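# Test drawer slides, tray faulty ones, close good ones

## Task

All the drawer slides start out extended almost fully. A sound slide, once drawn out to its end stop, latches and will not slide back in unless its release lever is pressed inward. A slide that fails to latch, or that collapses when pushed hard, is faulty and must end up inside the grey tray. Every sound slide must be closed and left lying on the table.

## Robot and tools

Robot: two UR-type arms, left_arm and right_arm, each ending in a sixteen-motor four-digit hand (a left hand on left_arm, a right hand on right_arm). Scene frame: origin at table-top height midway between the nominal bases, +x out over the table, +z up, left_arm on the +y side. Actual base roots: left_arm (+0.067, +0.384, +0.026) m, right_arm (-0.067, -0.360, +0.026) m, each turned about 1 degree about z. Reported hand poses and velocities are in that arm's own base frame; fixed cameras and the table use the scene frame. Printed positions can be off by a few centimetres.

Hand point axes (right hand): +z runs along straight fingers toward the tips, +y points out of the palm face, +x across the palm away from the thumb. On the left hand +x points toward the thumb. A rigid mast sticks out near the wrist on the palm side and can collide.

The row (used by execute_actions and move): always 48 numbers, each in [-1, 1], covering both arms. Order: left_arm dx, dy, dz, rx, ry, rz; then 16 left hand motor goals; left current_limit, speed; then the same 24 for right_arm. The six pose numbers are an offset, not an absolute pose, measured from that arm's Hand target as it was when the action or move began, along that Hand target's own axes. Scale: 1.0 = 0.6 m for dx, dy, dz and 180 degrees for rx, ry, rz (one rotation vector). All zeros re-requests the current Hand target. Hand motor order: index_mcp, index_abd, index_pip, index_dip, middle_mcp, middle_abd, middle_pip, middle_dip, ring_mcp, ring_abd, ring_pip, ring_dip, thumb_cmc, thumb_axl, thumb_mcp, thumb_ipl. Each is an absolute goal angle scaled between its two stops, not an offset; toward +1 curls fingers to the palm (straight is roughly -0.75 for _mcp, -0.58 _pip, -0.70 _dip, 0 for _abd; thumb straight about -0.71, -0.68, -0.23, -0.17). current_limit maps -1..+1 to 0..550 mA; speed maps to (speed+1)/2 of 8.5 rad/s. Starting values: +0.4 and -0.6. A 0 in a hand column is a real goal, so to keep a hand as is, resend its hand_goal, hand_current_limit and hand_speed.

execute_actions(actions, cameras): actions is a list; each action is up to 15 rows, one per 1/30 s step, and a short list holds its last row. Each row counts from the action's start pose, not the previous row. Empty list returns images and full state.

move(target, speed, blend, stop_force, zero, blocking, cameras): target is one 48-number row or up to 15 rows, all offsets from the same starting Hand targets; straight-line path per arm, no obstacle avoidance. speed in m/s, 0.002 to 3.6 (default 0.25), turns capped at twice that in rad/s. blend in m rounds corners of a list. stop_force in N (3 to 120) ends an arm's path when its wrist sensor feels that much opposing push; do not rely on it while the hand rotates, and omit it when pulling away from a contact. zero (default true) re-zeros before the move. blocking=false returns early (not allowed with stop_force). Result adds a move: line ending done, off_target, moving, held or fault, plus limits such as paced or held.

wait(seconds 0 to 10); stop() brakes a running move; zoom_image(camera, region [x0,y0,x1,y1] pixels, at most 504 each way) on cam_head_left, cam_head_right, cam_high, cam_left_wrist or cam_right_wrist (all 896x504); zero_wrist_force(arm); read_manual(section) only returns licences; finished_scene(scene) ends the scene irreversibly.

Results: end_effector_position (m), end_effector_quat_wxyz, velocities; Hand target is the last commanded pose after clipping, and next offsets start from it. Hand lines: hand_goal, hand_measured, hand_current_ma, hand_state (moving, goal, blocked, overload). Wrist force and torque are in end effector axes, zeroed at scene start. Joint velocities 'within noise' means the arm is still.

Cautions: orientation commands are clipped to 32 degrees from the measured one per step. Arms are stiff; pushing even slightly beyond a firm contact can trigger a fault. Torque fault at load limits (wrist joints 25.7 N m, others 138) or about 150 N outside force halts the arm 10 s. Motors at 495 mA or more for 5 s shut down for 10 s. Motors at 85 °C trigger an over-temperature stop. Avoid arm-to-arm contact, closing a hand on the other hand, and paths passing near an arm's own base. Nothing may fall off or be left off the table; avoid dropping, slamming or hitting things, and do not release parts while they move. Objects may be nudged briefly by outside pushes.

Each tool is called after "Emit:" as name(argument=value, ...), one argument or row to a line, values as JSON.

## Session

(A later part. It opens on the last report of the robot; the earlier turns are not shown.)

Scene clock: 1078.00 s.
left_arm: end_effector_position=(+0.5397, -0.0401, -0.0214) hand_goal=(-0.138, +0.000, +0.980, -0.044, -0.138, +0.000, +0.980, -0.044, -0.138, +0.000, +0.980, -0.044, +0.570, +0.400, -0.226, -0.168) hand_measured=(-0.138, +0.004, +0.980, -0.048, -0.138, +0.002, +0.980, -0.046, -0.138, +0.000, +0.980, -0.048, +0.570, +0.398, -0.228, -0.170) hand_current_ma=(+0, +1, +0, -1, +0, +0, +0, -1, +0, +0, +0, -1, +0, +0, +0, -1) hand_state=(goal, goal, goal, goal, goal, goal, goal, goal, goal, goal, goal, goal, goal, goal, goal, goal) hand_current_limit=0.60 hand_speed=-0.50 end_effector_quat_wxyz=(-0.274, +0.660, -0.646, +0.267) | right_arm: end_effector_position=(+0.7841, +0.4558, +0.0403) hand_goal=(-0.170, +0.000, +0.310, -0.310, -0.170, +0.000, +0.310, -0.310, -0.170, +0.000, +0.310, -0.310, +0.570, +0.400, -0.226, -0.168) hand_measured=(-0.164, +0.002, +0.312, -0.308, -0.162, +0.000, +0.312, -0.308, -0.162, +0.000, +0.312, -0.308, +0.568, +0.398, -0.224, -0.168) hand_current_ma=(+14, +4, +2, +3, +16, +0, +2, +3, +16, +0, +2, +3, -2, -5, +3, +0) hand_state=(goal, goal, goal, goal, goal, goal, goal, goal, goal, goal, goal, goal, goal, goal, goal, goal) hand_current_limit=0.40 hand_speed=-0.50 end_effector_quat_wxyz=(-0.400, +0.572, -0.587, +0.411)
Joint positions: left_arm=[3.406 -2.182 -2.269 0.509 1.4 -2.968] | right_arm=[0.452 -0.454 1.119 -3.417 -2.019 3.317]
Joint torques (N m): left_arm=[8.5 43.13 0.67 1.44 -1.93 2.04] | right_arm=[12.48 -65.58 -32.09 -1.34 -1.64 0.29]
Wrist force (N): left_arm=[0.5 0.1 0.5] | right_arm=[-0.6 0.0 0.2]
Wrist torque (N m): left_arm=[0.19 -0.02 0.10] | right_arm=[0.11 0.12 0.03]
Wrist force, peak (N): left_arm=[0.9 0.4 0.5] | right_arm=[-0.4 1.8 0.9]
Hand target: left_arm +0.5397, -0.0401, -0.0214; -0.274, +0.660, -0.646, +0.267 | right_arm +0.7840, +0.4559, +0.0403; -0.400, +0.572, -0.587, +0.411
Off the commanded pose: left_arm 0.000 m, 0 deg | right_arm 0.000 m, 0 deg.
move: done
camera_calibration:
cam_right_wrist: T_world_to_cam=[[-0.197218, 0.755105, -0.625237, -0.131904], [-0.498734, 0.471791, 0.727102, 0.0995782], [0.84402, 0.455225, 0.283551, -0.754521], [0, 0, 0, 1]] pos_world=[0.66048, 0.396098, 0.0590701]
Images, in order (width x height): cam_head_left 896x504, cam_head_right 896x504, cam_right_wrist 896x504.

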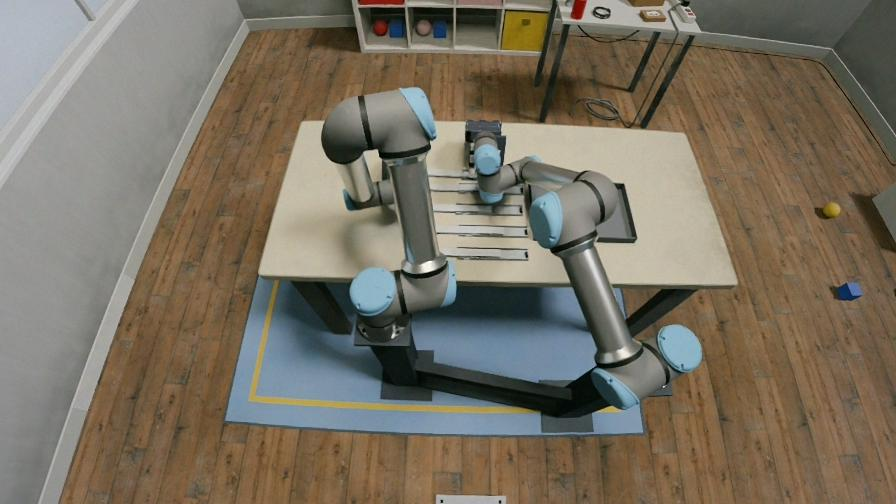

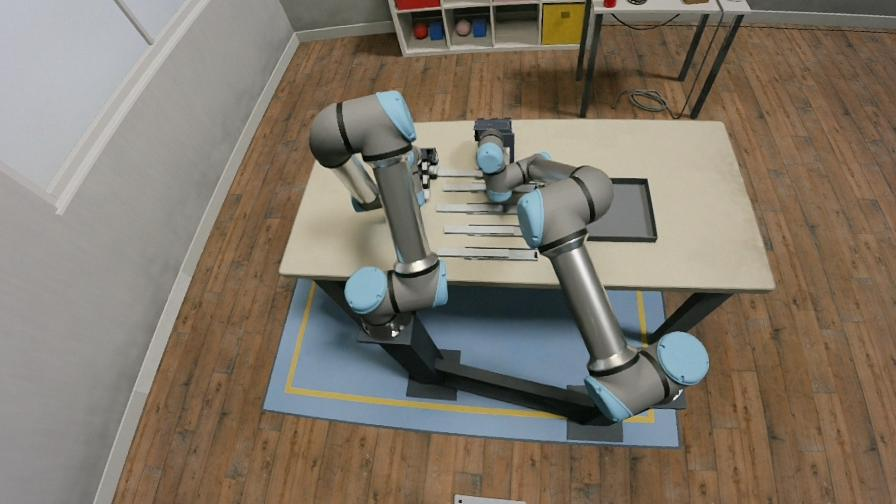

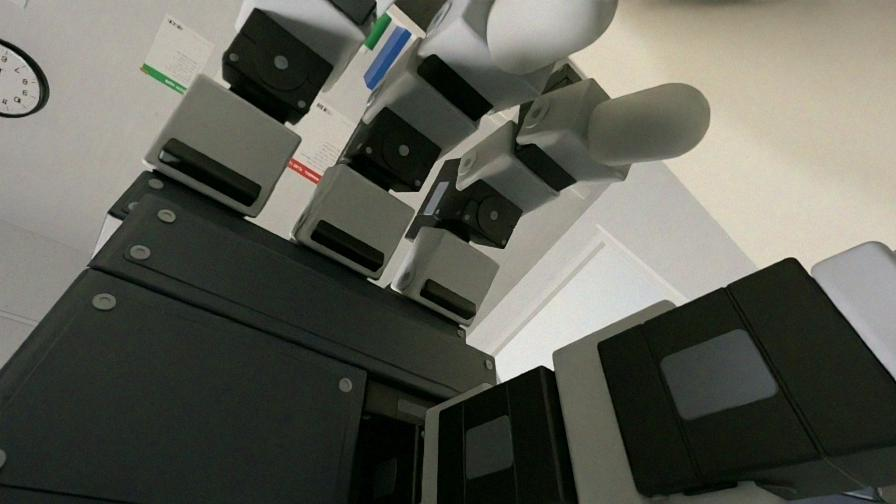

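Emit:
move(
  target=[
    [0,0,0,0,0,0, -0.137,0,0.98,-0.043,-0.137,0,0.98,-0.043,-0.137,0,0.98,-0.043,0.571,0.401,-0.226,-0.168,0.6,-0.5, 0,0.008,-0.0219,0,0,0, -0.170,0,0.310,-0.309,-0.170,0,0.310,-0.309,-0.170,0,0.310,-0.309,0.571,0.401,-0.226,-0.168,0.4,-0.5],
    [0,0,0,0,0,0, -0.137,0,0.98,-0.043,-0.137,0,0.98,-0.043,-0.137,0,0.98,-0.043,0.571,0.401,-0.226,-0.168,0.6,-0.5, 0,0.0594,-0.0033,0,0,0, -0.170,0,0.310,-0.309,-0.170,0,0.310,-0.309,-0.170,0,0.310,-0.309,0.571,0.401,-0.226,-0.168,0.4,-0.5],
  ],
  speed=0.04,
  stop_force=5,
  cameras=["cam_head_left","cam_head_right"],
)

Emit:
zoom_image(
  camera="cam_head_left",
  region=[440, 150, 500, 190],
)

Scene clock: 1096.73 s.
left_arm: end_effector_position=(+0.5397, -0.0401, -0.0214) hand_goal=(-0.138, +0.000, +0.980, -0.044, -0.138, +0.000, +0.980, -0.044, -0.138, +0.000, +0.980, -0.044, +0.570, +0.400, -0.226, -0.168) hand_measured=(-0.138, +0.004, +0.980, -0.048, -0.138, +0.002, +0.980, -0.046, -0.138, +0.000, +0.980, -0.048, +0.570, +0.398, -0.228, -0.170) hand_current_ma=(+0, +1, +0, -1, +0, +0, +0, -1, +0, +0, +0, -1, +0, +0, +0, -1) hand_state=(goal, goal, goal, goal, goal, goal, goal, goal, goal, goal, goal, goal, goal, goal, goal, goal) hand_current_limit=0.60 hand_speed=-0.50 end_effector_quat_wxyz=(-0.274, +0.660, -0.646, +0.267) | right_arm: end_effector_position=(+0.7700, +0.4563, +0.0075) hand_goal=(-0.170, +0.000, +0.310, -0.310, -0.170, +0.000, +0.310, -0.310, -0.170, +0.000, +0.310, -0.310, +0.570, +0.400, -0.226, -0.168) hand_measured=(-0.164, +0.002, +0.312, -0.308, -0.162, +0.000, +0.312, -0.308, -0.162, +0.000, +0.312, -0.308, +0.568, +0.398, -0.224, -0.168) hand_current_ma=(+14, +4, +2, +3, +16, +0, +2, +3, +16, +0, +2, +3, -2, -5, +3, +0) hand_state=(goal, goal, goal, goal, goal, goal, goal, goal, goal, goal, goal, goal, goal, goal, goal, goal) hand_current_limit=0.40 hand_speed=-0.50 end_effector_quat_wxyz=(-0.400, +0.572, -0.587, +0.411)
Joint positions: left_arm=[3.406 -2.182 -2.269 0.509 1.4 -2.968] | right_arm=[0.461 -0.422 1.155 -3.484 -2.027 3.321]
Joint torques (N m): left_arm=[7.78 42.5 -0.43 1.58 -1.76 1.47] | right_arm=[-5.87 -73.92 -3.48 -0.11 -0.69 -1.87]
Wrist force (N): left_arm=[0.5 0.0 0.5] | right_arm=[-0.3 -0.1 1.0]
Wrist torque (N m): left_arm=[0.19 -0.02 0.10] | right_arm=[0.11 0.09 -0.05]
Wrist force, peak (N): left_arm=[0.5 0.4 0.9] | right_arm=[-0.5 -3.0 1.6]
Hand target: left_arm +0.5397, -0.0401, -0.0214; -0.274, +0.660, -0.646, +0.267 | right_arm +0.7700, +0.4563, +0.0075; -0.400, +0.572, -0.587, +0.411
Off the commanded pose: left_arm 0.000 m, 0 deg | right_arm 0.000 m, 0 deg.
move: done
Images, in order (width x height): cam_head_left 896x504, cam_head_right 896x504.

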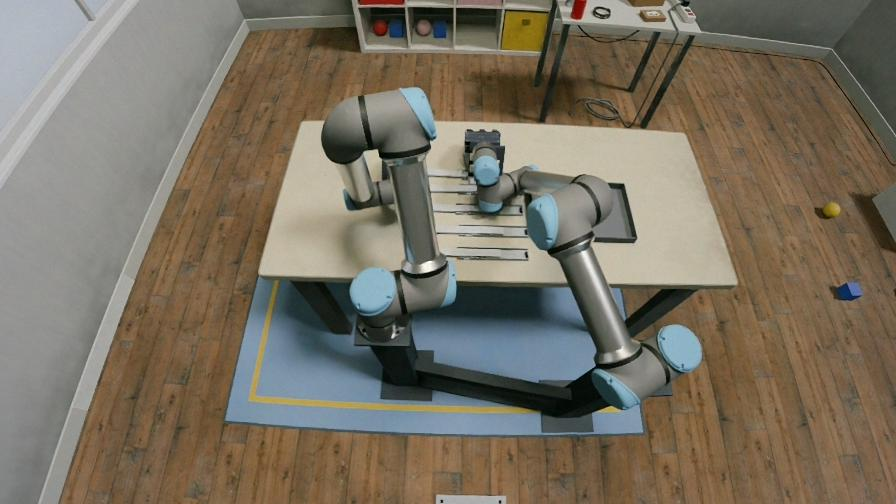

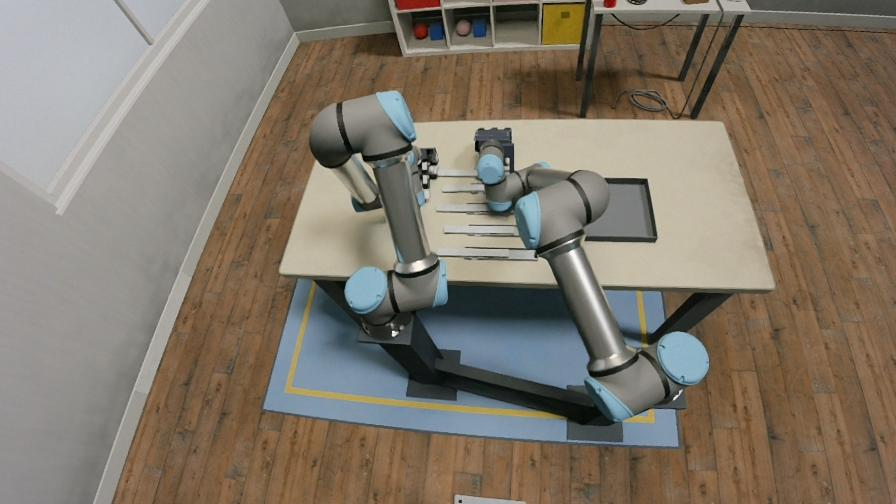

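Scaled by 8.400 from the camera's 896x504 image, which has a finer 1280x720 frame.

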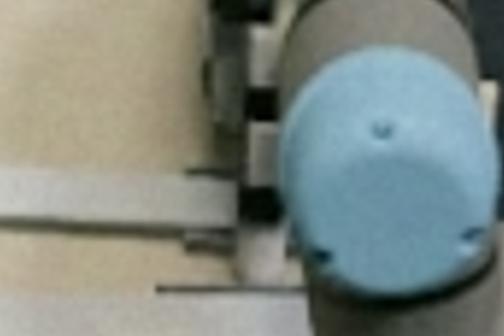

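Emit:
move(
  target=[
    [0,0,0,0,0,0, -0.137,0,0.98,-0.043,-0.137,0,0.98,-0.043,-0.137,0,0.98,-0.043,0.571,0.401,-0.226,-0.168,0.6,-0.5, 0,0,0,0,0,0, 0.0685,0,0.197,-0.377,0.0685,0,0.197,-0.377,0.0685,0,0.197,-0.377,0.571,0.401,-0.226,-0.168,0.4,-0.6],
    [0,0,0,0,0,0, -0.137,0,0.98,-0.043,-0.137,0,0.98,-0.043,-0.137,0,0.98,-0.043,0.571,0.401,-0.226,-0.168,0.6,-0.5, 0,0,0,0,0,0, 0.192,0,0.109,-0.449,0.192,0,0.109,-0.449,0.192,0,0.109,-0.449,0.571,0.401,-0.226,-0.168,0.4,-0.7],
    [0,0,0,0,0,0, -0.137,0,0.98,-0.043,-0.137,0,0.98,-0.043,-0.137,0,0.98,-0.043,0.571,0.401,-0.226,-0.168,0.6,-0.5, 0,0,0,0,0,0, 0.25,0,0.05,-0.476,0.25,0,0.05,-0.476,0.25,0,0.05,-0.476,0.571,0.401,-0.226,-0.168,0.4,-0.7],
  ],
  cameras=["cam_head_left","cam_right_wrist"],
)

Emit:
zoom_image(
  camera="cam_head_left",
  region=[420, 120, 520, 190],
)

Scene clock: 1108.27 s.
left_arm: end_effector_position=(+0.5397, -0.0401, -0.0214) hand_goal=(-0.138, +0.000, +0.980, -0.044, -0.138, +0.000, +0.980, -0.044, -0.138, +0.000, +0.980, -0.044, +0.570, +0.400, -0.226, -0.168) hand_measured=(-0.138, +0.004, +0.980, -0.048, -0.138, +0.002, +0.980, -0.046, -0.138, +0.000, +0.980, -0.048, +0.570, +0.398, -0.228, -0.170) hand_current_ma=(+0, +1, +0, -1, +0, +0, +0, -1, +0, +0, +0, -1, +0, +0, +0, -1) hand_state=(goal, goal, goal, goal, goal, goal, goal, goal, goal, goal, goal, goal, goal, goal, goal, goal) hand_current_limit=0.60 hand_speed=-0.50 end_effector_quat_wxyz=(-0.274, +0.660, -0.646, +0.267) | right_arm: end_effector_position=(+0.7700, +0.4563, +0.0075) hand_goal=(+0.250, +0.000, +0.050, -0.476, +0.250, +0.000, +0.050, -0.476, +0.250, +0.000, +0.050, -0.476, +0.570, +0.400, -0.226, -0.168) hand_measured=(+0.202, +0.002, +0.048, -0.474, +0.218, +0.000, +0.048, -0.474, +0.232, +0.000, +0.048, -0.474, +0.568, +0.398, -0.228, -0.168) hand_current_ma=(-159, +3, -3, +5, -100, +0, -3, +3, -46, +0, -2, +2, -4, -3, -2, +0) hand_state=(blocked, goal, goal, goal, blocked, goal, goal, goal, goal, goal, goal, goal, goal, goal, goal, goal) hand_current_limit=0.40 hand_speed=-0.70 end_effector_quat_wxyz=(-0.400, +0.572, -0.587, +0.411)
Joint positions: left_arm=[3.406 -2.182 -2.269 0.509 1.4 -2.968] | right_arm=[0.461 -0.422 1.155 -3.484 -2.027 3.321]
Joint torques (N m): left_arm=[9.49 42.3 -0.16 1.63 -1.73 0.98] | right_arm=[11.63 -45.17 -14.28 -0.42 -0.32 -0.96]
Wrist force (N): left_arm=[0.3 0.1 0.6] | right_arm=[-0.4 -2.7 0.2]
Wrist torque (N m): left_arm=[0.18 0.01 0.09] | right_arm=[-0.01 0.06 -0.08]
Wrist force, peak (N): left_arm=[0.6 0.1 0.9] | right_arm=[-0.5 -6.4 1.2]
Hand target: left_arm +0.5397, -0.0401, -0.0214; -0.274, +0.660, -0.646, +0.267 | right_arm +0.7700, +0.4563, +0.0075; -0.400, +0.572, -0.587, +0.411
Off the commanded pose: left_arm 0.000 m, 0 deg | right_arm 0.000 m, 0 deg.
move: done
camera_calibration:
cam_right_wrist: T_world_to_cam=[[-0.197273, 0.755117, -0.625206, -0.155464], [-0.498866, 0.471672, 0.727089, 0.116339], [0.843929, 0.455329, 0.283654, -0.733487], [0, 0, 0, 1]] pos_world=[0.64638, 0.396498, 0.0262702]
Images, in order (width x height): cam_head_left 896x504, cam_right_wrist 896x504.

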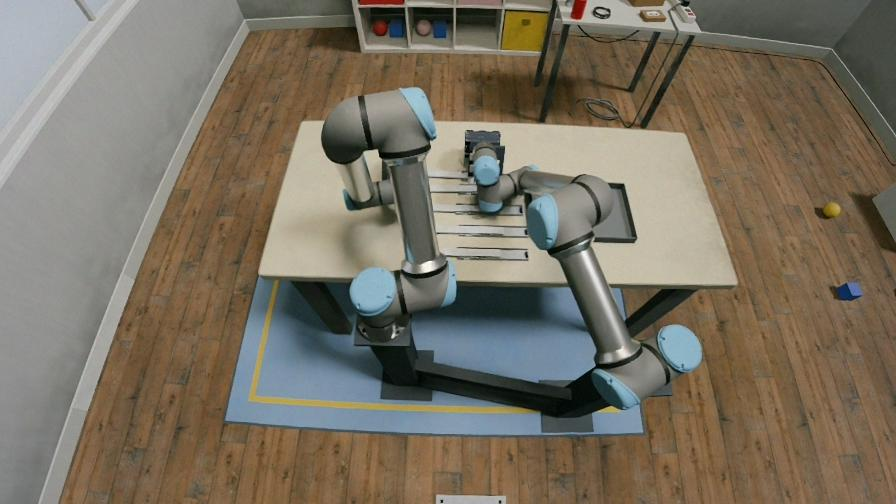

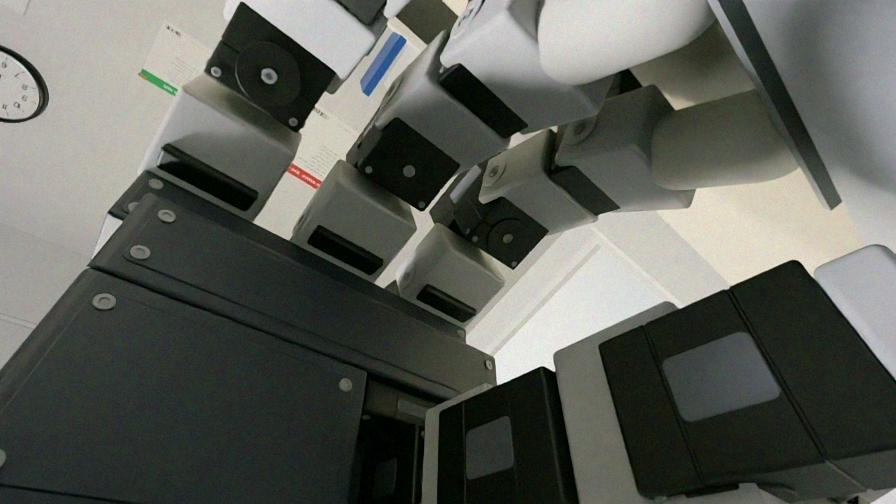

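Scaled by 5.040 from the camera's 896x504 image, which has a finer 1280x720 frame.

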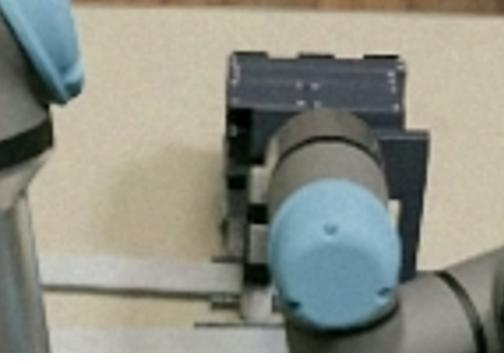

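Emit:
move(
  target=[0,0,0,0,0,0, -0.137,0,0.98,-0.043,-0.137,0,0.98,-0.043,-0.137,0,0.98,-0.043,0.571,0.401,-0.226,-0.168,0.6,-0.5, 0,0,0,0,0,0, 0.38,0,0.09,-0.46,0.38,0,0.09,-0.46,0.38,0,0.09,-0.46,0.571,0.401,-0.226,-0.168,0.6,-0.7],
)

Emit:
move(
  target=[0.0833,0,0,0,0,0, -0.137,0,0.98,-0.043,-0.137,0,0.98,-0.043,-0.137,0,0.98,-0.043,0.571,0.401,-0.226,-0.168,0.6,-0.5, 0,0,0,0,0,0, 0.38,0,0.09,-0.46,0.38,0,0.09,-0.46,0.38,0,0.09,-0.46,0.571,0.401,-0.226,-0.168,0.6,-0.7],
  speed=0.02,
  stop_force=12,
  cameras=["cam_head_left","cam_high"],
)

Emit:
zoom_image(
  camera="cam_head_left",
  region=[420, 120, 520, 190],
)

Emit:
zoom_image(
  camera="cam_high",
  region=[380, 230, 620, 380],
)

Scene clock: 1117.80 s.
left_arm: end_effector_position=(+0.5397, -0.0401, -0.0214) hand_goal=(-0.138, +0.000, +0.980, -0.044, -0.138, +0.000, +0.980, -0.044, -0.138, +0.000, +0.980, -0.044, +0.570, +0.400, -0.226, -0.168) hand_measured=(-0.138, +0.004, +0.980, -0.048, -0.138, +0.002, +0.980, -0.046, -0.138, +0.000, +0.980, -0.048, +0.570, +0.398, -0.228, -0.170) hand_current_ma=(+0, +1, +0, -1, +0, +0, +0, -1, +0, +0, +0, -1, +0, +0, +0, -1) hand_state=(goal, goal, goal, goal, goal, goal, goal, goal, goal, goal, goal, goal, goal, goal, goal, goal) hand_current_limit=0.60 hand_speed=-0.50 end_effector_quat_wxyz=(-0.274, +0.660, -0.646, +0.267) | right_arm: end_effector_position=(+0.7700, +0.4563, +0.0075) hand_goal=(+0.380, +0.000, +0.090, -0.460, +0.380, +0.000, +0.090, -0.460, +0.380, +0.000, +0.090, -0.460, +0.570, +0.400, -0.226, -0.168) hand_measured=(+0.208, +0.008, +0.050, -0.472, +0.250, +0.000, +0.052, -0.474, +0.372, +0.000, +0.082, -0.464, +0.560, +0.398, -0.232, -0.170) hand_current_ma=(-440, +13, -122, -28, -440, +1, -113, -31, -19, +0, -15, -5, -23, -3, -15, -5) hand_state=(blocked, goal, blocked, goal, blocked, goal, blocked, goal, goal, goal, goal, goal, goal, goal, goal, goal) hand_current_limit=0.60 hand_speed=-0.70 end_effector_quat_wxyz=(-0.400, +0.572, -0.587, +0.411)
Joint positions: left_arm=[3.406 -2.182 -2.269 0.509 1.4 -2.968] | right_arm=[0.461 -0.422 1.155 -3.484 -2.027 3.321]
Joint torques (N m): left_arm=[7.63 42.36 -0.47 1.64 -1.96 0.94] | right_arm=[11.31 -53.85 -30.25 -1.71 0.93 -0.28]
Wrist force (N): left_arm=[-0.6 -0.6 0.5] | right_arm=[0.2 -0.9 -0.3]
Wrist torque (N m): left_arm=[0.18 0.00 0.04] | right_arm=[0.12 0.02 -0.06]
Wrist force, peak (N): left_arm=[-0.8 -0.4 0.6] | right_arm=[-0.2 -3.0 0.4]
Hand target: left_arm +0.5397, -0.0401, -0.0214; -0.274, +0.660, -0.646, +0.267 | right_arm +0.7700, +0.4563, +0.0075; -0.400, +0.572, -0.587, +0.411
Off the commanded pose: left_arm 0.000 m, 0 deg | right_arm 0.000 m, 0 deg.
move: done

Scene clock: 1121.37 s.
left_arm: end_effector_position=(+0.5407, -0.0901, -0.0214) hand_goal=(-0.138, +0.000, +0.980, -0.044, -0.138, +0.000, +0.980, -0.044, -0.138, +0.000, +0.980, -0.044, +0.570, +0.400, -0.226, -0.168) hand_measured=(-0.134, +0.008, +0.980, -0.048, -0.138, +0.002, +0.980, -0.046, -0.138, +0.000, +0.980, -0.048, +0.570, +0.398, -0.228, -0.170) hand_current_ma=(+1, +4, +0, -1, +0, +0, +0, -1, +0, +0, +0, -1, +0, +0, +0, -1) hand_state=(goal, goal, goal, goal, goal, goal, goal, goal, goal, goal, goal, goal, goal, goal, goal, goal) hand_current_limit=0.60 hand_speed=-0.50 end_effector_quat_wxyz=(-0.273, +0.660, -0.646, +0.267) | right_arm: end_effector_position=(+0.7700, +0.4563, +0.0075) hand_goal=(+0.380, +0.000, +0.090, -0.460, +0.380, +0.000, +0.090, -0.460, +0.380, +0.000, +0.090, -0.460, +0.570, +0.400, -0.226, -0.168) hand_measured=(+0.226, +0.016, +0.050, -0.472, +0.282, +0.008, +0.054, -0.472, +0.372, +0.000, +0.082, -0.464, +0.570, +0.404, -0.226, -0.170) hand_current_ma=(-440, +35, -122, -27, -395, +13, -106, -30, -19, +0, -15, -5, -1, +11, -2, -3) hand_state=(blocked, goal, blocked, goal, blocked, goal, blocked, goal, goal, goal, goal, goal, goal, goal, goal, goal) hand_current_limit=0.60 hand_speed=-0.70 end_effector_quat_wxyz=(-0.400, +0.572, -0.587, +0.411)
Joint positions: left_arm=[3.289 -2.19 -2.25 0.508 1.482 -3.052] | right_arm=[0.461 -0.422 1.155 -3.484 -2.027 3.321]
Joint torques (N m): left_arm=[9.32 41.82 -0.95 3.47 -1.87 2.29] | right_arm=[10.46 -72.18 -26.59 -3.09 -0.59 0.4]
Wrist force (N): left_arm=[-0.3 0.3 0.5] | right_arm=[1.8 -3.0 0.8]
Wrist torque (N m): left_arm=[0.22 0.00 0.18] | right_arm=[-0.10 -0.08 -0.17]
Wrist force, peak (N): left_arm=[-4.7 -1.6 -0.9] | right_arm=[2.5 -6.1 0.5]
Hand target: left_arm +0.5407, -0.0901, -0.0214; -0.274, +0.660, -0.646, +0.267 | right_arm +0.7700, +0.4563, +0.0075; -0.400, +0.572, -0.587, +0.411
Off the commanded pose: left_arm 0.000 m, 0 deg | right_arm 0.000 m, 0 deg.
move: done
Images, in order (width x height): cam_head_left 896x504, cam_high 896x504.

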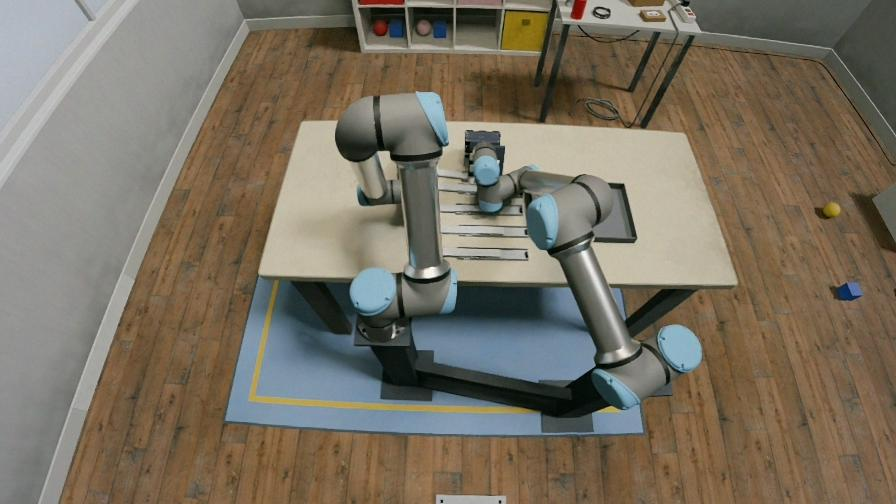

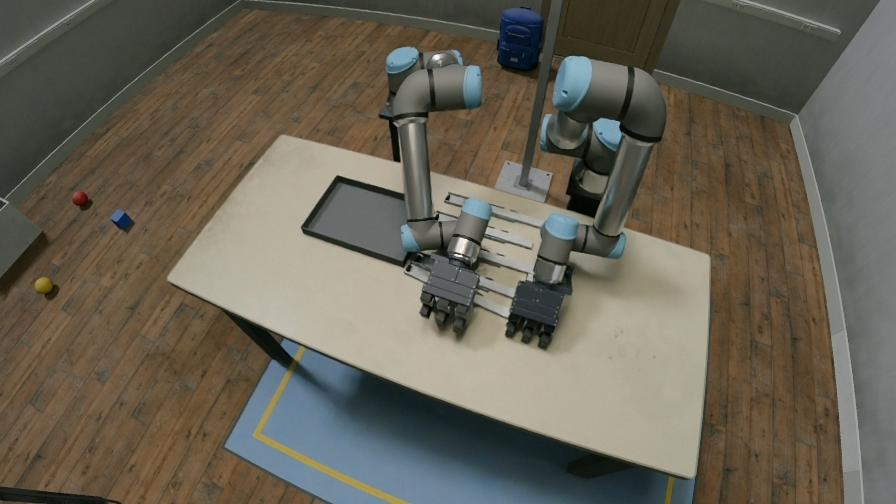

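Scaled by 5.040 from the camera's 896x504 image, which has a finer 1280x720 frame.

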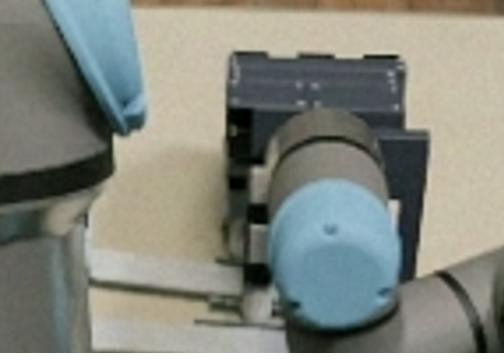

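Scaled by 2.100 from the camera's 896x504 image, which has a finer 1280x720 frame.

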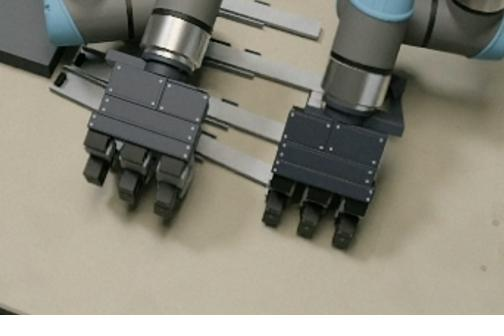

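Emit:
move(
  target=[
    [0,0,0,0,0,0, -0.137,0,0.98,-0.043,-0.137,0,0.98,-0.043,-0.137,0,0.98,-0.043,0.571,0.401,-0.226,-0.168,0.6,-0.5, 0,0,0,0,0,0, 0.0685,0,0.197,-0.377,0.0685,0,0.197,-0.377,0.0685,0,0.197,-0.377,0.571,0.401,-0.226,-0.168,0.4,-0.6],
    [0,0,0,0,0,0, -0.137,0,0.98,-0.043,-0.137,0,0.98,-0.043,-0.137,0,0.98,-0.043,0.571,0.401,-0.226,-0.168,0.6,-0.5, 0,0.0034,-0.0094,0,0,0, 0.0685,0,0.197,-0.377,0.0685,0,0.197,-0.377,0.0685,0,0.197,-0.377,0.571,0.401,-0.226,-0.168,0.4,-0.6],
    [0,0,0,0,0,0, -0.137,0,0.98,-0.043,-0.137,0,0.98,-0.043,-0.137,0,0.98,-0.043,0.571,0.401,-0.226,-0.168,0.6,-0.5, 0.15,0.0034,-0.0094,0,0,0, 0.0685,0,0.197,-0.377,0.0685,0,0.197,-0.377,0.0685,0,0.197,-0.377,0.571,0.401,-0.226,-0.168,0.4,-0.6],
  ],
  speed=0.1,
  cameras=["cam_head_left","cam_high"],
)

Emit:
zoom_image(
  camera="cam_head_left",
  region=[420, 120, 540, 200],
)

Emit:
zoom_image(
  camera="cam_high",
  region=[380, 230, 560, 360],
)

Scene clock: 1143.87 s.
left_arm: end_effector_position=(+0.5407, -0.0901, -0.0214) hand_goal=(-0.138, +0.000, +0.980, -0.044, -0.138, +0.000, +0.980, -0.044, -0.138, +0.000, +0.980, -0.044, +0.570, +0.400, -0.226, -0.168) hand_measured=(-0.136, +0.004, +0.980, -0.048, -0.138, +0.002, +0.980, -0.046, -0.138, +0.000, +0.980, -0.048, +0.570, +0.398, -0.228, -0.170) hand_current_ma=(+0, +1, +0, -1, +0, +0, +0, -1, +0, +0, +0, -1, +0, +0, +0, -1) hand_state=(goal, goal, goal, goal, goal, goal, goal, goal, goal, goal, goal, goal, goal, goal, goal, goal) hand_current_limit=0.60 hand_speed=-0.50 end_effector_quat_wxyz=(-0.274, +0.660, -0.646, +0.267) | right_arm: end_effector_position=(+0.7616, +0.3665, +0.0076) hand_goal=(+0.068, +0.000, +0.196, -0.378, +0.068, +0.000, +0.196, -0.378, +0.068, +0.000, +0.196, -0.378, +0.570, +0.400, -0.226, -0.168) hand_measured=(+0.070, +0.002, +0.190, -0.380, +0.072, +0.002, +0.190, -0.382, +0.072, +0.000, +0.190, -0.382, +0.566, +0.402, -0.228, -0.170) hand_current_ma=(+2, +3, -12, -4, +7, +3, -11, -5, +7, +0, -13, -5, -7, +4, -7, -5) hand_state=(goal, goal, goal, goal, goal, goal, goal, goal, goal, goal, goal, goal, goal, goal, goal, goal) hand_current_limit=0.40 hand_speed=-0.60 end_effector_quat_wxyz=(-0.400, +0.572, -0.587, +0.411)
Joint positions: left_arm=[3.289 -2.19 -2.25 0.508 1.482 -3.052] | right_arm=[0.346 -0.518 1.387 -3.638 -1.92 3.274]
Joint torques (N m): left_arm=[8.95 42.45 1.09 3.92 -1.29 2.17] | right_arm=[5.88 -43.34 -24.24 -0.63 -0.63 2.49]
Wrist force (N): left_arm=[0.1 -0.1 0.2] | right_arm=[-0.3 -0.1 0.3]
Wrist torque (N m): left_arm=[0.20 0.03 0.17] | right_arm=[0.13 0.11 0.01]
Wrist force, peak (N): left_arm=[-0.7 0.1 0.7] | right_arm=[2.1 -3.2 0.5]
Hand target: left_arm +0.5407, -0.0901, -0.0214; -0.274, +0.660, -0.646, +0.267 | right_arm +0.7616, +0.3665, +0.0075; -0.400, +0.572, -0.587, +0.411
Off the commanded pose: left_arm 0.000 m, 0 deg | right_arm 0.000 m, 0 deg.
move: done
Images, in order (width x height): cam_head_left 896x504, cam_high 896x504.

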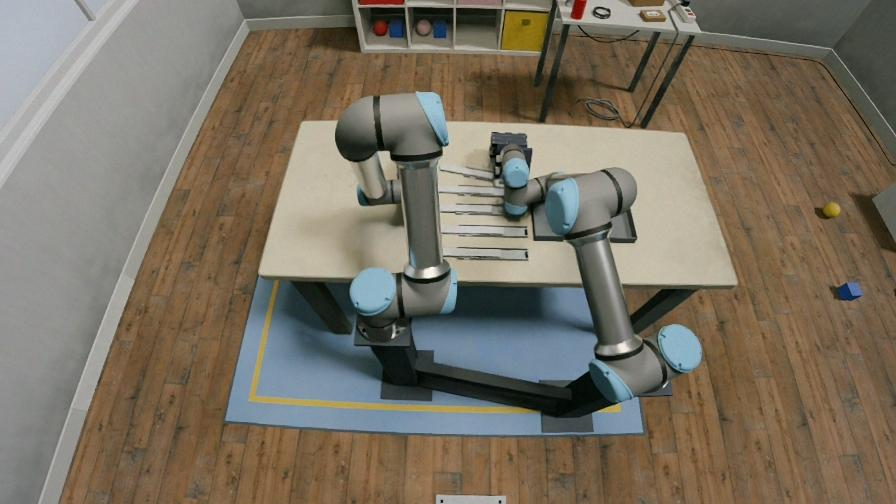

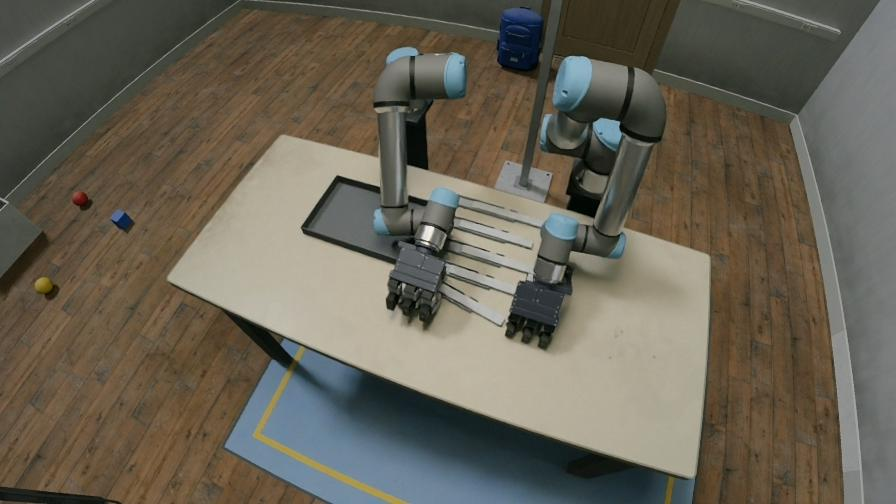

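Scaled by 4.200 from the camera's 896x504 image, which has a finer 1280x720 frame.

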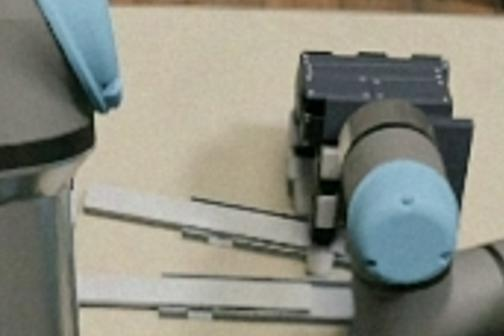

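Scaled by 2.800 from the camera's 896x504 image, which has a finer 1280x720 frame.

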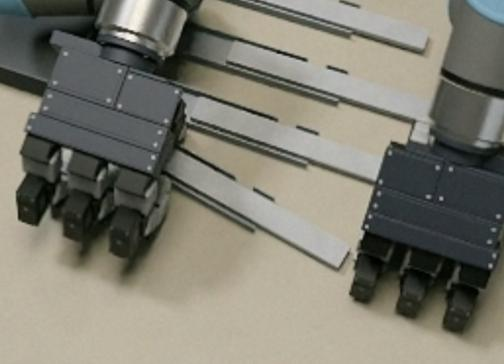

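Emit:
move(
  target=[
    [0,0,0,0,0,0, -0.137,0,0.98,-0.043,-0.137,0,0.98,-0.043,-0.137,0,0.98,-0.043,0.571,0.401,-0.226,-0.168,0.6,-0.5, 0,0,0,0,0,0, 0.192,0,0.109,-0.449,0.192,0,0.109,-0.449,0.192,0,0.109,-0.449,0.571,0.401,-0.226,-0.168,0.5,-0.7],
    [0,0,0,0,0,0, -0.137,0,0.98,-0.043,-0.137,0,0.98,-0.043,-0.137,0,0.98,-0.043,0.571,0.401,-0.226,-0.168,0.6,-0.5, 0,0,0,0,0,0, 0.25,0,0.05,-0.476,0.25,0,0.05,-0.476,0.25,0,0.05,-0.476,0.571,0.401,-0.226,-0.168,0.5,-0.7],
    [0,0,0,0,0,0, -0.137,0,0.98,-0.043,-0.137,0,0.98,-0.043,-0.137,0,0.98,-0.043,0.571,0.401,-0.226,-0.168,0.6,-0.5, 0,0,0,0,0,0, 0.36,0,0.08,-0.46,0.36,0,0.08,-0.46,0.36,0,0.08,-0.46,0.571,0.401,-0.226,-0.168,0.5,-0.7],
  ],
  cameras=["cam_head_left","cam_high"],
)

Emit:
zoom_image(
  camera="cam_head_left",
  region=[420, 120, 540, 200],
)

Emit:
zoom_image(
  camera="cam_high",
  region=[380, 230, 560, 360],
)

Scene clock: 1154.40 s.
left_arm: end_effector_position=(+0.5407, -0.0901, -0.0214) hand_goal=(-0.138, +0.000, +0.980, -0.044, -0.138, +0.000, +0.980, -0.044, -0.138, +0.000, +0.980, -0.044, +0.570, +0.400, -0.226, -0.168) hand_measured=(-0.136, +0.004, +0.980, -0.048, -0.138, +0.002, +0.980, -0.046, -0.138, +0.000, +0.980, -0.048, +0.570, +0.398, -0.228, -0.170) hand_current_ma=(+0, +1, +0, -1, +0, +0, +0, -1, +0, +0, +0, -1, +0, +0, +0, -1) hand_state=(goal, goal, goal, goal, goal, goal, goal, goal, goal, goal, goal, goal, goal, goal, goal, goal) hand_current_limit=0.60 hand_speed=-0.50 end_effector_quat_wxyz=(-0.274, +0.660, -0.646, +0.267) | right_arm: end_effector_position=(+0.7616, +0.3665, +0.0075) hand_goal=(+0.360, +0.000, +0.080, -0.460, +0.360, +0.000, +0.080, -0.460, +0.360, +0.000, +0.080, -0.460, +0.570, +0.400, -0.226, -0.168) hand_measured=(+0.138, +0.002, +0.090, -0.448, +0.232, +0.002, +0.052, -0.472, +0.352, +0.000, +0.074, -0.464, +0.566, +0.402, -0.228, -0.170) hand_current_ma=(-413, +3, +20, +28, -412, +3, -77, -27, -16, +0, -13, -5, -7, +4, -7, -5) hand_state=(blocked, goal, goal, goal, blocked, goal, blocked, goal, goal, goal, goal, goal, goal, goal, goal, goal) hand_current_limit=0.50 hand_speed=-0.70 end_effector_quat_wxyz=(-0.400, +0.572, -0.587, +0.411)
Joint positions: left_arm=[3.289 -2.19 -2.25 0.508 1.482 -3.052] | right_arm=[0.346 -0.518 1.387 -3.638 -1.92 3.274]
Joint torques (N m): left_arm=[9.3 40.79 0.46 3.85 -0.94 2.2] | right_arm=[13.15 -43.31 -14.83 1.7 1.14 1.72]
Wrist force (N): left_arm=[0.3 0.0 0.5] | right_arm=[-0.2 -8.4 1.0]
Wrist torque (N m): left_arm=[0.18 0.01 0.19] | right_arm=[-0.20 0.09 0.13]
Wrist force, peak (N): left_arm=[0.3 0.3 1.1] | right_arm=[-0.1 -11.8 0.9]
Hand target: left_arm +0.5407, -0.0901, -0.0214; -0.274, +0.660, -0.646, +0.267 | right_arm +0.7616, +0.3665, +0.0075; -0.400, +0.572, -0.587, +0.411
Off the commanded pose: left_arm 0.000 m, 0 deg | right_arm 0.000 m, 0 deg.
move: done
Images, in order (width x height): cam_head_left 896x504, cam_high 896x504.

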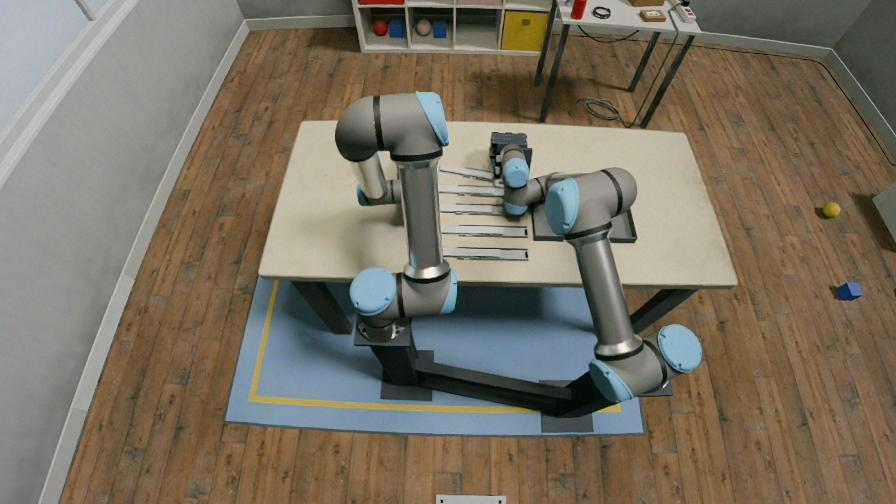

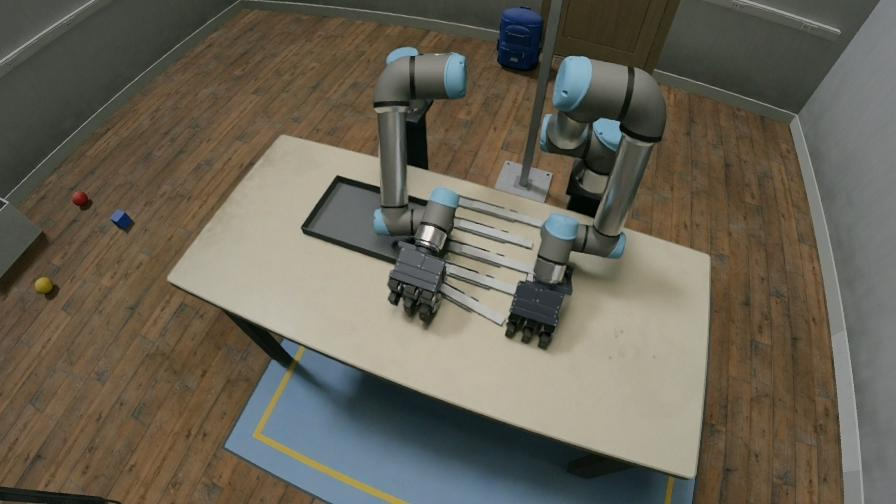

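Scaled by 4.200 from the camera's 896x504 image, which has a finer 1280x720 frame.

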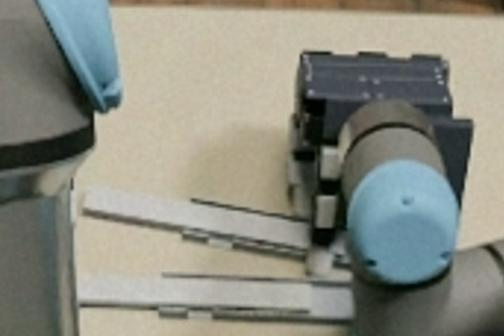

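Scaled by 2.800 from the camera's 896x504 image, which has a finer 1280x720 frame.

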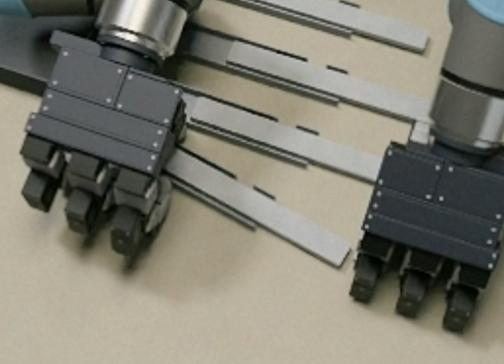

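Emit:
move(
  target=[-0.12,0,0,0,0,0, -0.137,0,0.98,-0.043,-0.137,0,0.98,-0.043,-0.137,0,0.98,-0.043,0.571,0.401,-0.226,-0.168,0.6,-0.5, -0.1,0,0,0,-0.0679,-0.0247, 0.36,0,0.08,-0.46,0.36,0,0.08,-0.46,0.36,0,0.08,-0.46,0.571,0.401,-0.226,-0.168,0.5,-0.7],
  speed=0.06,
  cameras=["cam_head_left","cam_high"],
)

Emit:
zoom_image(
  camera="cam_head_left",
  region=[420, 120, 540, 200],
)

Emit:
zoom_image(
  camera="cam_high",
  region=[380, 230, 580, 370],
)

Scene clock: 1168.43 s.
left_arm: end_effector_position=(+0.5391, -0.0181, -0.0214) hand_goal=(-0.138, +0.000, +0.980, -0.044, -0.138, +0.000, +0.980, -0.044, -0.138, +0.000, +0.980, -0.044, +0.570, +0.400, -0.226, -0.168) hand_measured=(-0.136, +0.004, +0.980, -0.048, -0.138, +0.002, +0.980, -0.046, -0.138, +0.000, +0.980, -0.048, +0.570, +0.398, -0.228, -0.170) hand_current_ma=(+0, +1, +0, -1, +0, +0, +0, -1, +0, +0, +0, -1, +0, +0, +0, -1) hand_state=(goal, goal, goal, goal, goal, goal, goal, goal, goal, goal, goal, goal, goal, goal, goal, goal) hand_current_limit=0.60 hand_speed=-0.50 end_effector_quat_wxyz=(-0.273, +0.660, -0.646, +0.267) | right_arm: end_effector_position=(+0.7632, +0.4266, +0.0074) hand_goal=(+0.360, +0.000, +0.080, -0.460, +0.360, +0.000, +0.080, -0.460, +0.360, +0.000, +0.080, -0.460, +0.570, +0.400, -0.226, -0.168) hand_measured=(+0.140, +0.038, +0.088, -0.448, +0.256, +0.010, +0.052, -0.472, +0.352, +0.000, +0.074, -0.464, +0.564, +0.402, -0.228, -0.170) hand_current_ma=(-412, +95, +18, +28, -412, +19, -77, -27, -16, +0, -13, -5, -12, +4, -7, -4) hand_state=(blocked, blocked, goal, goal, blocked, goal, blocked, goal, goal, goal, goal, goal, goal, goal, goal, goal) hand_current_limit=0.50 hand_speed=-0.70 end_effector_quat_wxyz=(-0.444, +0.635, -0.518, +0.363)
Joint positions: left_arm=[3.457 -2.179 -2.273 0.503 1.365 -2.93] | right_arm=[0.366 -0.483 1.306 -3.61 -1.727 3.199]
Joint torques (N m): left_arm=[-6.15 38.44 3.71 2.4 1.84 -1.91] | right_arm=[3.62 -60.73 2.06 -2.59 -1.07 2.54]
Wrist force (N): left_arm=[0.3 0.1 0.5] | right_arm=[2.0 -9.1 -3.2]
Wrist torque (N m): left_arm=[0.18 0.01 0.16] | right_arm=[-0.49 -0.05 0.08]
Wrist force, peak (N): left_arm=[0.4 0.5 0.8] | right_arm=[3.0 -10.1 -0.2]
Hand target: left_arm +0.5392, -0.0181, -0.0214; -0.274, +0.660, -0.646, +0.267 | right_arm +0.7632, +0.4265, +0.0075; -0.444, +0.634, -0.518, +0.363
Off the commanded pose: left_arm 0.000 m, 0 deg | right_arm 0.000 m, 0 deg.
move: done
Images, in order (width x height): cam_head_left 896x504, cam_high 896x504.

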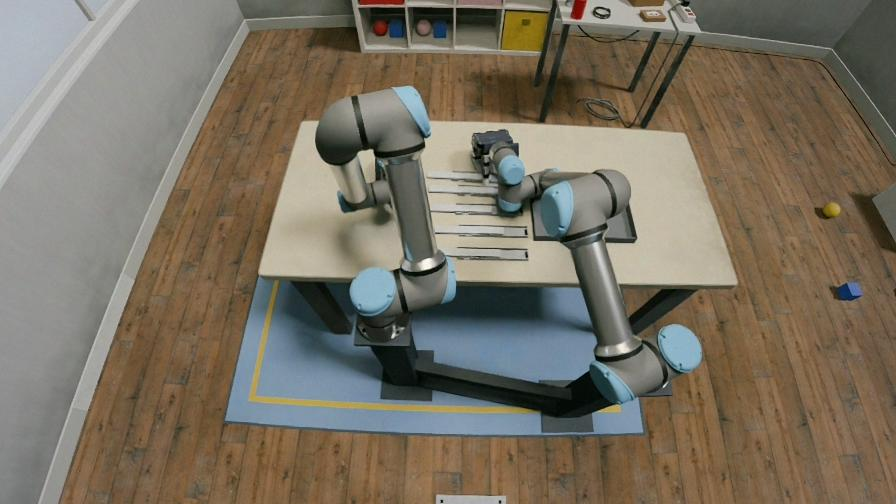

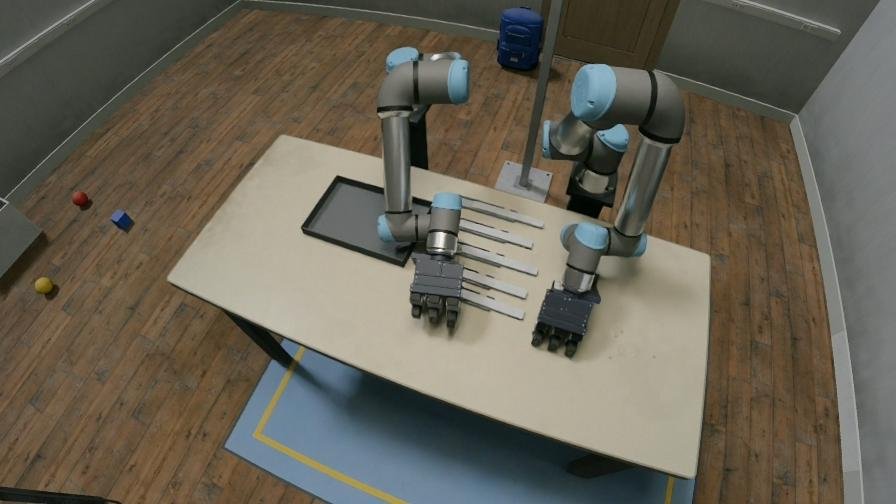

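Scaled by 4.200 from the camera's 896x504 image, which has a finer 1280x720 frame.

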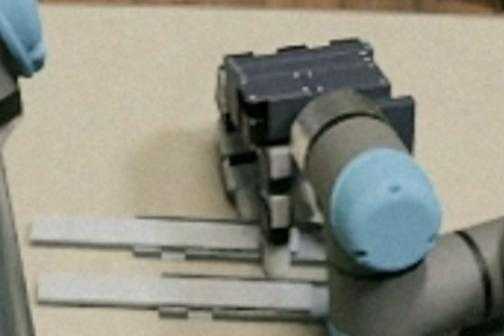

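Scaled by 2.520 from the camera's 896x504 image, which has a finer 1280x720 frame.

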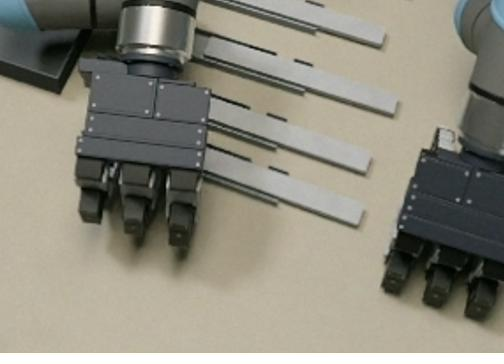

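Emit:
move(
  target=[0.22,0,0,0,0,0, -0.137,0,0.98,-0.043,-0.137,0,0.98,-0.043,-0.137,0,0.98,-0.043,0.571,0.401,-0.226,-0.168,0.6,-0.5, 0,0,0,0,0,0, 0.36,0,0.08,-0.46,0.36,0,0.08,-0.46,0.36,0,0.08,-0.46,0.571,0.401,-0.226,-0.168,0.5,-0.7],
  speed=0.04,
  stop_force=10,
  cameras=["cam_head_left","cam_high"],
)

Emit:
zoom_image(
  camera="cam_head_left",
  region=[420, 120, 540, 200],
)

Emit:
zoom_image(
  camera="cam_high",
  region=[380, 230, 580, 370],
)

Scene clock: 1182.47 s.
left_arm: end_effector_position=(+0.5420, -0.1500, -0.0214) hand_goal=(-0.138, +0.000, +0.980, -0.044, -0.138, +0.000, +0.980, -0.044, -0.138, +0.000, +0.980, -0.044, +0.570, +0.400, -0.226, -0.168) hand_measured=(-0.124, +0.050, +0.978, -0.048, -0.138, +0.002, +0.980, -0.046, -0.138, +0.000, +0.980, -0.048, +0.570, +0.398, -0.228, -0.170) hand_current_ma=(+10, +61, +0, -1, +0, +0, +0, -1, +0, +0, +0, -1, +0, +0, +0, -1) hand_state=(goal, blocked, goal, goal, goal, goal, goal, goal, goal, goal, goal, goal, goal, goal, goal, goal) hand_current_limit=0.60 hand_speed=-0.50 end_effector_quat_wxyz=(-0.274, +0.660, -0.646, +0.267) | right_arm: end_effector_position=(+0.7632, +0.4265, +0.0075) hand_goal=(+0.360, +0.000, +0.080, -0.460, +0.360, +0.000, +0.080, -0.460, +0.360, +0.000, +0.080, -0.460, +0.570, +0.400, -0.226, -0.168) hand_measured=(+0.140, +0.038, +0.088, -0.446, +0.256, +0.026, +0.052, -0.470, +0.352, +0.000, +0.074, -0.464, +0.574, +0.406, -0.224, -0.168) hand_current_ma=(-413, +95, +15, +31, -413, +63, -77, -22, -16, +0, -13, -5, +8, +13, +6, +0) hand_state=(blocked, blocked, goal, goal, blocked, blocked, blocked, goal, goal, goal, goal, goal, goal, goal, goal, goal) hand_current_limit=0.50 hand_speed=-0.70 end_effector_quat_wxyz=(-0.444, +0.634, -0.518, +0.363)
Joint positions: left_arm=[3.15 -2.204 -2.207 0.484 1.581 -3.151] | right_arm=[0.366 -0.484 1.307 -3.611 -1.727 3.199]
Joint torques (N m): left_arm=[7.15 43.99 0.97 5.18 -1.13 2.16] | right_arm=[3.57 -58.53 -1.13 -3.18 1.4 2.23]
Wrist force (N): left_arm=[-4.9 0.5 -0.1] | right_arm=[5.1 -11.2 -5.1]
Wrist torque (N m): left_arm=[0.23 0.08 0.11] | right_arm=[-0.80 -0.30 -0.11]
Wrist force, peak (N): left_arm=[-9.7 1.0 -0.9] | right_arm=[5.8 -11.3 -4.9]
Hand target: left_arm +0.5420, -0.1500, -0.0214; -0.274, +0.660, -0.646, +0.267 | right_arm +0.7632, +0.4265, +0.0075; -0.444, +0.634, -0.518, +0.363
Off the commanded pose: left_arm 0.000 m, 0 deg | right_arm 0.000 m, 0 deg.
move: done
Images, in order (width x height): cam_head_left 896x504, cam_high 896x504.

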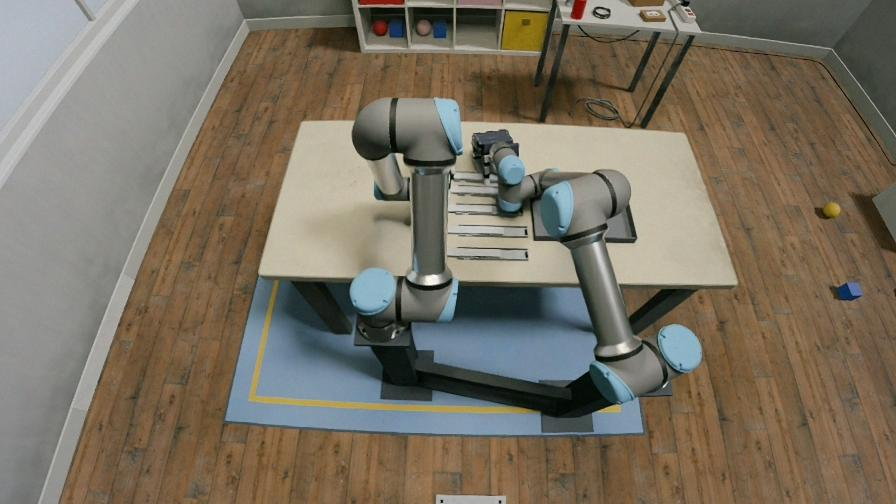

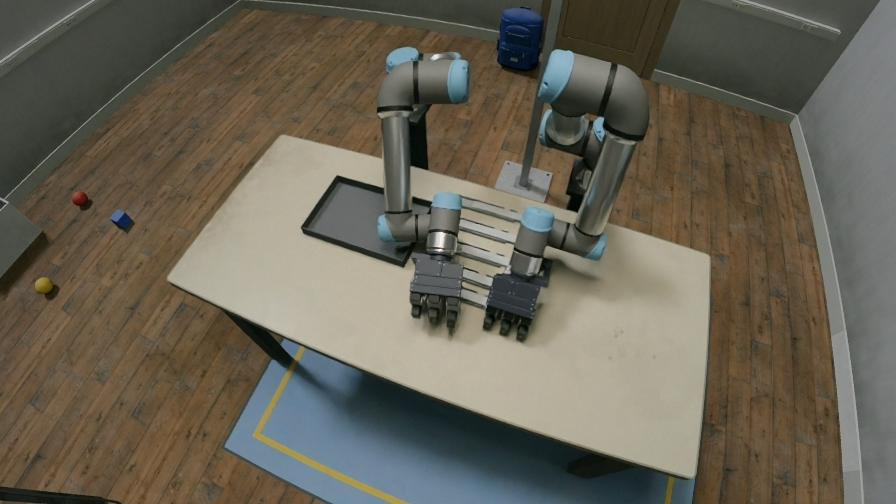

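Scaled by 4.200 from the camera's 896x504 image, which has a finer 1280x720 frame.

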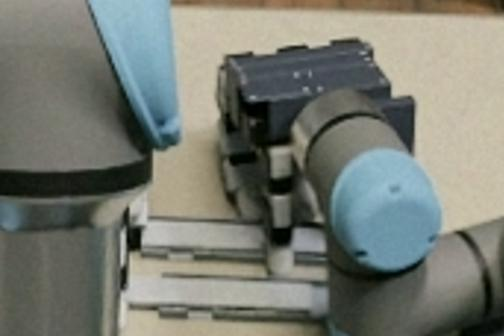

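Scaled by 2.520 from the camera's 896x504 image, which has a finer 1280x720 frame.

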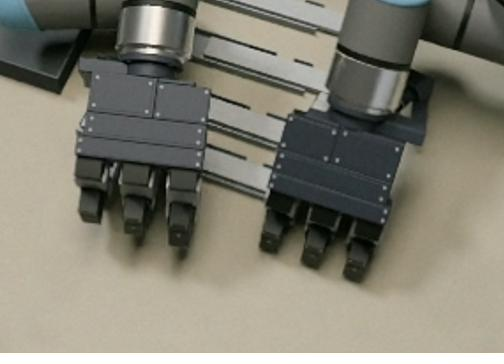

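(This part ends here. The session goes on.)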